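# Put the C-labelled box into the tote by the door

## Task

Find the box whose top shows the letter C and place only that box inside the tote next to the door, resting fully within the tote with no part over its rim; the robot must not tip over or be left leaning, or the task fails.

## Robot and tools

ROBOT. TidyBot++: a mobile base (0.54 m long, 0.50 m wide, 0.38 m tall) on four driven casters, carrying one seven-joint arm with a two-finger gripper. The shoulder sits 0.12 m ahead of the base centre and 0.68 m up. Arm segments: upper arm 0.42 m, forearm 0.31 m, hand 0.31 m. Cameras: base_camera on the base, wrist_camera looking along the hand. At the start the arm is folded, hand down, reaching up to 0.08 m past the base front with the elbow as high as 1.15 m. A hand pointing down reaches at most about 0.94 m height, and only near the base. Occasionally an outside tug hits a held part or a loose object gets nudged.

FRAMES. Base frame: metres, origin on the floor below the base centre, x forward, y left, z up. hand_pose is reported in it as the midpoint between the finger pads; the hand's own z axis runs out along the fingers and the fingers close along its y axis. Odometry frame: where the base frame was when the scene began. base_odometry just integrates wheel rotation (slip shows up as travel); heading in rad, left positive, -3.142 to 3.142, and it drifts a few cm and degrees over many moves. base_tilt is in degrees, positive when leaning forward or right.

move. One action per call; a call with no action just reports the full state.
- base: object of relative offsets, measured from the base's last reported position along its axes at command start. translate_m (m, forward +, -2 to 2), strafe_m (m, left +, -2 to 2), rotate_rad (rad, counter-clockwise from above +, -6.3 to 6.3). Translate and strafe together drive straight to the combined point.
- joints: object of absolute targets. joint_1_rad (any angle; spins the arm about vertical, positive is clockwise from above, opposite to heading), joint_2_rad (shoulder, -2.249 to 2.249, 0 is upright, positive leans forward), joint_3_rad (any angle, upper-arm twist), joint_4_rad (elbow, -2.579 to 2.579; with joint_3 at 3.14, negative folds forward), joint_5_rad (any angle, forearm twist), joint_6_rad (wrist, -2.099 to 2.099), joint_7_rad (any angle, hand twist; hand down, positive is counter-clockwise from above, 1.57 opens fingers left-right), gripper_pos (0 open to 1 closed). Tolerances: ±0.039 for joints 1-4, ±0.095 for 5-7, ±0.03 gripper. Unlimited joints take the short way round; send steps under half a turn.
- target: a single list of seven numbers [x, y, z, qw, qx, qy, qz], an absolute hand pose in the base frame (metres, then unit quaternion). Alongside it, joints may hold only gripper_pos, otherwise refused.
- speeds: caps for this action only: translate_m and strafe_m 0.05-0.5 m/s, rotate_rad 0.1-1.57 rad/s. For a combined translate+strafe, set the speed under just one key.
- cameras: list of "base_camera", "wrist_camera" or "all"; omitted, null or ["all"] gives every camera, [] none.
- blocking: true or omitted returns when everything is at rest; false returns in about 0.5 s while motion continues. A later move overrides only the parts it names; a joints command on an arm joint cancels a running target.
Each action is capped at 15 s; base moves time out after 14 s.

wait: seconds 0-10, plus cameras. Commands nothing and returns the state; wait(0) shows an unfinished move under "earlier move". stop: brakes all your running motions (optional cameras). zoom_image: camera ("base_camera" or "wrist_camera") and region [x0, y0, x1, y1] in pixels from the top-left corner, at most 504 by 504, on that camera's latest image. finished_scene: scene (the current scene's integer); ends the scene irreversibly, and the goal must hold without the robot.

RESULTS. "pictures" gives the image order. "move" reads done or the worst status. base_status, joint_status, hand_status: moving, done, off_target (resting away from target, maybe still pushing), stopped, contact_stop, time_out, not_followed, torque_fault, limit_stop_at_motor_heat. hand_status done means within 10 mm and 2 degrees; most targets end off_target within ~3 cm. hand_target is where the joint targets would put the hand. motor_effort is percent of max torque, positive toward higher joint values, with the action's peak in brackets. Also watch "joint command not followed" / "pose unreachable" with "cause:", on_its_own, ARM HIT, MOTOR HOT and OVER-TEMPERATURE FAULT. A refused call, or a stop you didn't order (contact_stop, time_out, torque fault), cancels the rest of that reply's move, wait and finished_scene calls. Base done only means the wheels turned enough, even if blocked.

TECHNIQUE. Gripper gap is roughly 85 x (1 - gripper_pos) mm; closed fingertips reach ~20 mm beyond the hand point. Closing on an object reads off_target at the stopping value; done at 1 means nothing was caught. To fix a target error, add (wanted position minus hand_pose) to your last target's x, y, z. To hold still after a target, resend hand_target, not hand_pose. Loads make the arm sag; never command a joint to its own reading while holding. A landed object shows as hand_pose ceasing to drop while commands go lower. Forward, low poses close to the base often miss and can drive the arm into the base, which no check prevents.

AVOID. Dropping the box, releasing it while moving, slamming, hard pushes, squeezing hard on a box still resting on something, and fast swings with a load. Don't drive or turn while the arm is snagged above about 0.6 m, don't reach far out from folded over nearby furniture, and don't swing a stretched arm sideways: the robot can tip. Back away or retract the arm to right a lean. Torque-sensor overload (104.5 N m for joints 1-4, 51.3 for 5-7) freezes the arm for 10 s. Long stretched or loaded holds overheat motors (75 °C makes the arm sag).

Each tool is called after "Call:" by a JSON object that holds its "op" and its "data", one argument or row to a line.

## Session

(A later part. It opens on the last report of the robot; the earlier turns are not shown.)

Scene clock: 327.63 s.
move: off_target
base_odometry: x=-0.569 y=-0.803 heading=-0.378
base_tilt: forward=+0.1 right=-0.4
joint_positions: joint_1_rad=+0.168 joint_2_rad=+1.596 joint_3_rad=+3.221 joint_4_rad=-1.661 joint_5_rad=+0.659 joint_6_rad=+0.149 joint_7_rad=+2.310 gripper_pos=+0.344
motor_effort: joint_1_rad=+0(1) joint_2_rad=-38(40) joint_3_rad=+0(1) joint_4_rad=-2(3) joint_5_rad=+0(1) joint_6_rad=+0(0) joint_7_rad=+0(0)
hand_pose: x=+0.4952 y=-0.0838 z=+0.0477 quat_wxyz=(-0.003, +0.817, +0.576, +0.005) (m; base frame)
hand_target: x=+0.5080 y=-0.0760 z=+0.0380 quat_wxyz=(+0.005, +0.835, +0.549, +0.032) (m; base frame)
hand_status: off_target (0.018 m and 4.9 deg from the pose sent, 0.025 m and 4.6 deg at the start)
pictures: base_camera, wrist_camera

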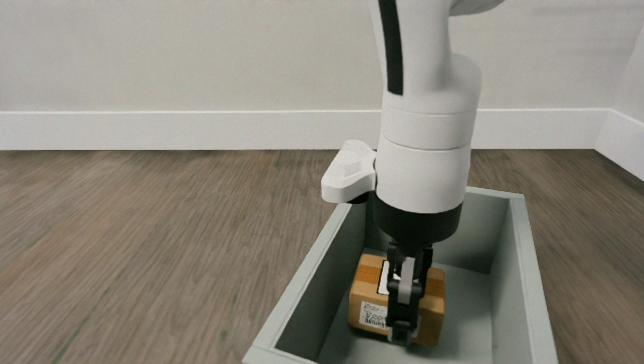

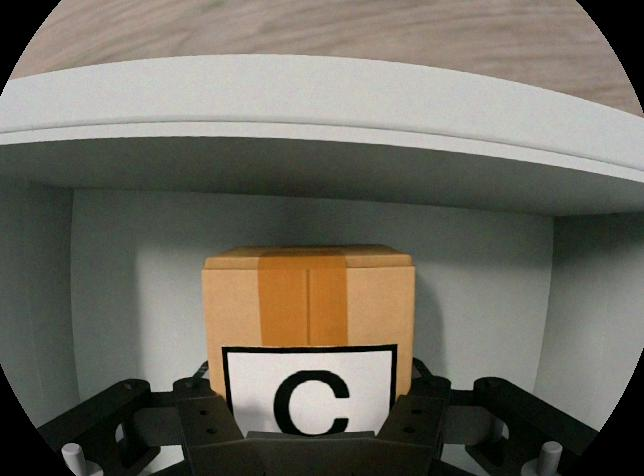

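Call:
{"op": "move", "data": {
  "target": [0.508, -0.076, 0.028, 0.0054, 0.835, 0.549, 0.032],
  "cameras": []
}}

Call:
{"op": "move", "data": {
  "target": [0.508, -0.076, 0.02, 0.0054, 0.835, 0.549, 0.032]
}}

Call:
{"op": "zoom_image", "data": {
  "camera": "base_camera",
  "region": [320, 234, 500, 364]
}}

Scene clock: 330.60 s.
move: off_target
motor_effort: joint_1_rad=+1(1) joint_2_rad=-38(39) joint_3_rad=+0(0) joint_4_rad=-2(3) joint_5_rad=+0(1) joint_6_rad=+0(0) joint_7_rad=+0(1)
hand_status: off_target (0.017 m and 4.6 deg from the pose sent, 0.025 m and 4.9 deg at the start)
pictures: none

Scene clock: 331.23 s.
move: off_target
base_odometry: x=-0.569 y=-0.803 heading=-0.378
base_tilt: forward=+0.1 right=-0.4
joint_positions: joint_1_rad=+0.168 joint_2_rad=+1.636 joint_3_rad=+3.221 joint_4_rad=-1.614 joint_5_rad=+0.659 joint_6_rad=+0.149 joint_7_rad=+2.302 gripper_pos=+0.344
motor_effort: joint_1_rad=+0(1) joint_2_rad=-38(39) joint_3_rad=+0(0) joint_4_rad=-2(3) joint_5_rad=+0(1) joint_6_rad=+0(0) joint_7_rad=+0(0)
hand_pose: x=+0.4987 y=-0.0844 z=+0.0306 quat_wxyz=(-0.001, +0.819, +0.574, +0.008) (m; base frame)
hand_target: x=+0.5080 y=-0.0760 z=+0.0200 quat_wxyz=(+0.005, +0.835, +0.549, +0.032) (m; base frame)
hand_status: off_target (0.016 m and 4.5 deg from the pose sent, 0.023 m and 4.6 deg at the start)
pictures: base_camera, wrist_camera

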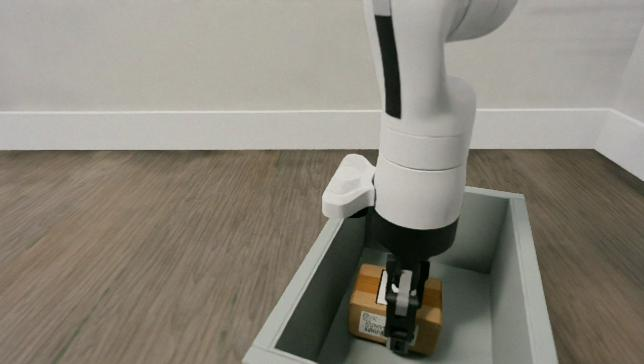

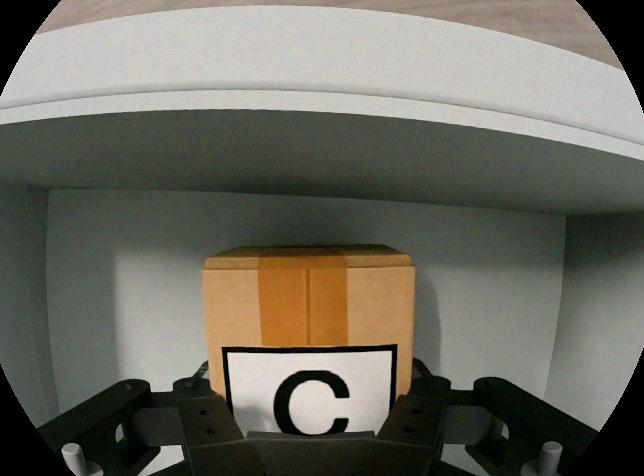

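Scaled by 2.800.

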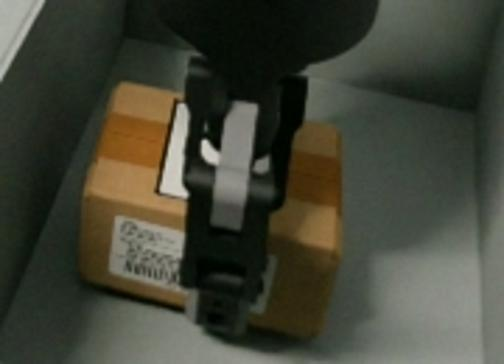

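Call:
{"op": "move", "data": {
  "target": [0.508, -0.076, 0.012, 0.0054, 0.835, 0.549, 0.032]
}}

Call:
{"op": "zoom_image", "data": {
  "camera": "base_camera",
  "region": [320, 234, 500, 364]
}}

Scene clock: 333.43 s.
move: off_target
base_odometry: x=-0.569 y=-0.803 heading=-0.378
base_tilt: forward=+0.1 right=-0.4
joint_positions: joint_1_rad=+0.168 joint_2_rad=+1.654 joint_3_rad=+3.221 joint_4_rad=-1.592 joint_5_rad=+0.659 joint_6_rad=+0.149 joint_7_rad=+2.298 gripper_pos=+0.344
motor_effort: joint_1_rad=+0(1) joint_2_rad=-38(39) joint_3_rad=+0(1) joint_4_rad=-2(3) joint_5_rad=+0(0) joint_6_rad=+0(0) joint_7_rad=+0(0)
hand_pose: x=+0.5003 y=-0.0846 z=+0.0228 quat_wxyz=(+0.000, +0.819, +0.573, +0.009) (m; base frame)
hand_target: x=+0.5080 y=-0.0760 z=+0.0120 quat_wxyz=(+0.005, +0.835, +0.549, +0.032) (m; base frame)
hand_status: off_target (0.016 m and 4.3 deg from the pose sent, 0.022 m and 4.5 deg at the start)
pictures: base_camera, wrist_camera

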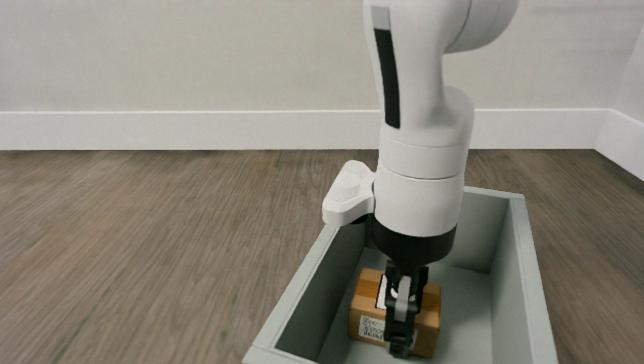

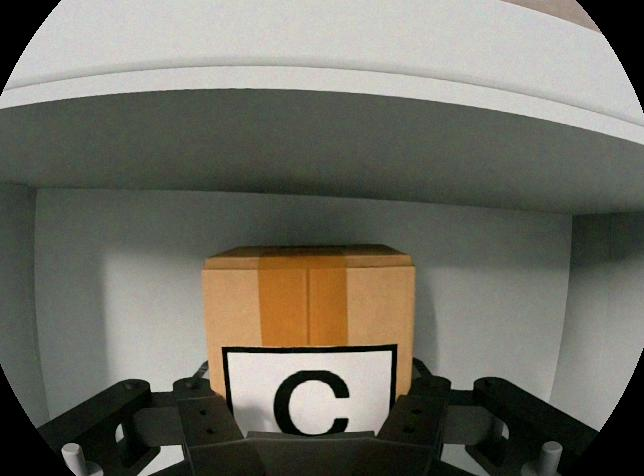

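Scaled by 2.800.

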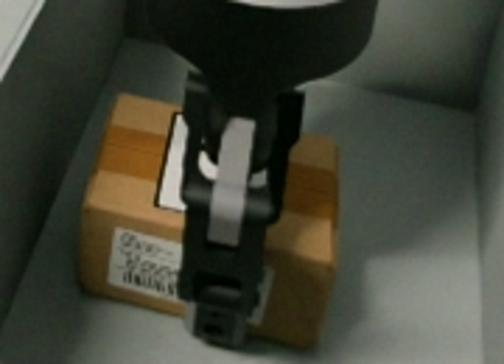

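Call:
{"op": "move", "data": {
  "target": [0.508, -0.076, 0.006, 0.0054, 0.835, 0.549, 0.032],
  "cameras": ["base_camera"]
}}

Call:
{"op": "zoom_image", "data": {
  "camera": "base_camera",
  "region": [320, 234, 500, 364]
}}

Scene clock: 335.57 s.
move: off_target
base_odometry: x=-0.569 y=-0.803 heading=-0.378
base_tilt: forward=+0.1 right=-0.4
joint_positions: joint_1_rad=+0.168 joint_2_rad=+1.656 joint_3_rad=+3.221 joint_4_rad=-1.591 joint_5_rad=+0.659 joint_6_rad=+0.149 joint_7_rad=+2.295 gripper_pos=+0.344
motor_effort: joint_1_rad=+1(2) joint_2_rad=-32(38) joint_3_rad=+0(1) joint_4_rad=+1(3) joint_5_rad=+0(1) joint_6_rad=+2(3) joint_7_rad=+0(1)
hand_pose: x=+0.5005 y=-0.0847 z=+0.0223 quat_wxyz=(+0.000, +0.820, +0.572, +0.009) (m; base frame)
hand_target: x=+0.5080 y=-0.0760 z=+0.0060 quat_wxyz=(+0.005, +0.835, +0.549, +0.032) (m; base frame)
hand_status: off_target (0.020 m and 4.1 deg from the pose sent, 0.020 m and 4.3 deg at the start)
pictures: base_camera

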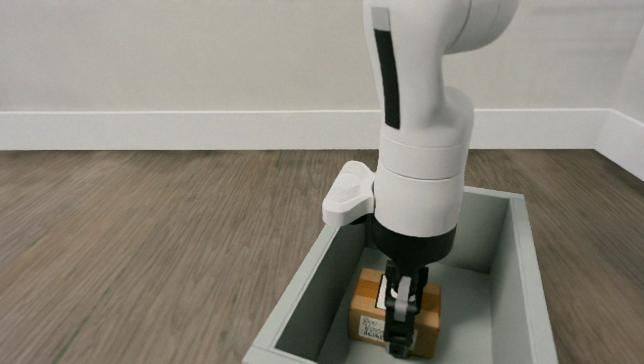

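Scaled by 2.800.

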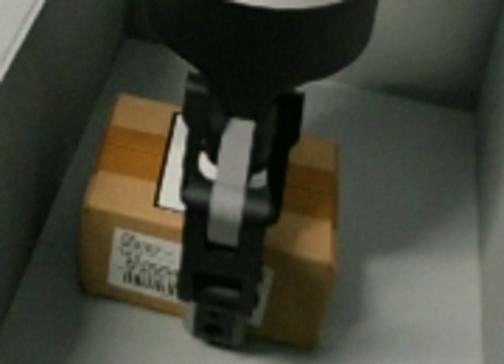

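Call:
{"op": "move", "data": {
  "target": [0.508, -0.076, 0.011, 0.0054, 0.835, 0.549, 0.032],
  "cameras": []
}}

Call:
{"op": "move", "data": {
  "joints": {"gripper_pos": 0.05}
}}

Call:
{"op": "move", "data": {
  "target": [0.508, -0.076, 0.12, 0.0054, 0.835, 0.549, 0.032]
}}

Call:
{"op": "move", "data": {
  "target": [0.508, -0.076, 0.3, 0.0054, 0.835, 0.549, 0.032]
}}

Scene clock: 338.37 s.
move: off_target
motor_effort: joint_1_rad=+0(2) joint_2_rad=-33(33) joint_3_rad=-1(1) joint_4_rad=+1(1) joint_5_rad=+0(1) joint_6_rad=+2(2) joint_7_rad=+0(1)
hand_status: off_target (0.016 m and 4.1 deg from the pose sent, 0.016 m and 4.1 deg at the start)
pictures: none

Scene clock: 339.43 s.
move: done
joint_status: all done
motor_effort: joint_1_rad=+0(1) joint_2_rad=-37(38) joint_3_rad=+0(1) joint_4_rad=-2(2) joint_5_rad=+0(1) joint_6_rad=+0(2) joint_7_rad=+0(0)

Scene clock: 340.77 s.
move: off_target
motor_effort: joint_1_rad=+0(1) joint_2_rad=-37(40) joint_3_rad=+0(1) joint_4_rad=-2(3) joint_5_rad=+0(1) joint_6_rad=+0(0) joint_7_rad=+0(0)
hand_status: off_target (0.011 m and 3.2 deg from the pose sent, 0.101 m and 4.1 deg at the start)

Scene clock: 342.40 s.
move: off_target
base_odometry: x=-0.569 y=-0.803 heading=-0.378
base_tilt: forward=+0.1 right=-0.4
joint_positions: joint_1_rad=+0.283 joint_2_rad=+0.979 joint_3_rad=+3.055 joint_4_rad=-2.051 joint_5_rad=+0.660 joint_6_rad=+0.004 joint_7_rad=+2.295 gripper_pos=+0.050
motor_effort: joint_1_rad=+1(2) joint_2_rad=-35(40) joint_3_rad=-3(3) joint_4_rad=+2(3) joint_5_rad=-1(1) joint_6_rad=+1(1) joint_7_rad=+0(0)
hand_pose: x=+0.5342 y=-0.0684 z=+0.2975 quat_wxyz=(+0.016, +0.839, +0.540, +0.067) (m; base frame)
hand_target: x=+0.5080 y=-0.0760 z=+0.3000 quat_wxyz=(+0.005, +0.835, +0.549, +0.032) (m; base frame)
hand_status: off_target (0.027 m and 4.4 deg from the pose sent, 0.182 m and 3.2 deg at the start)
pictures: base_camera, wrist_camera

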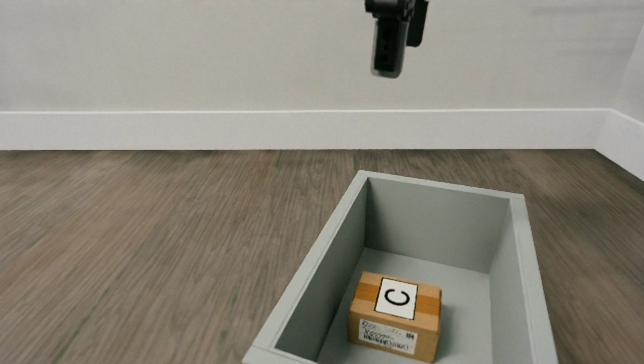

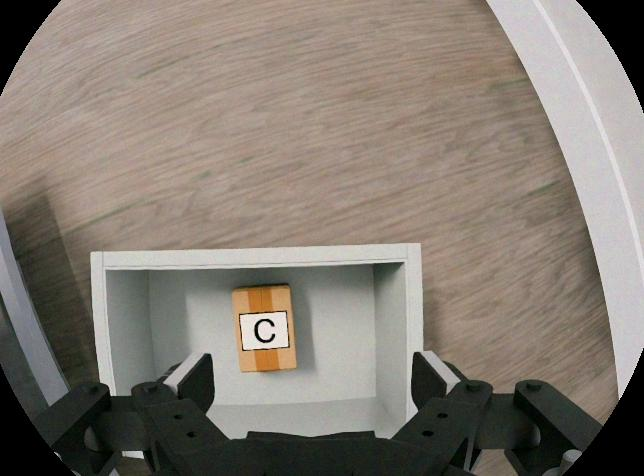

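Call:
{"op": "finished_scene", "data": {
  "scene": 1
}}

The scene is finished: the task was done.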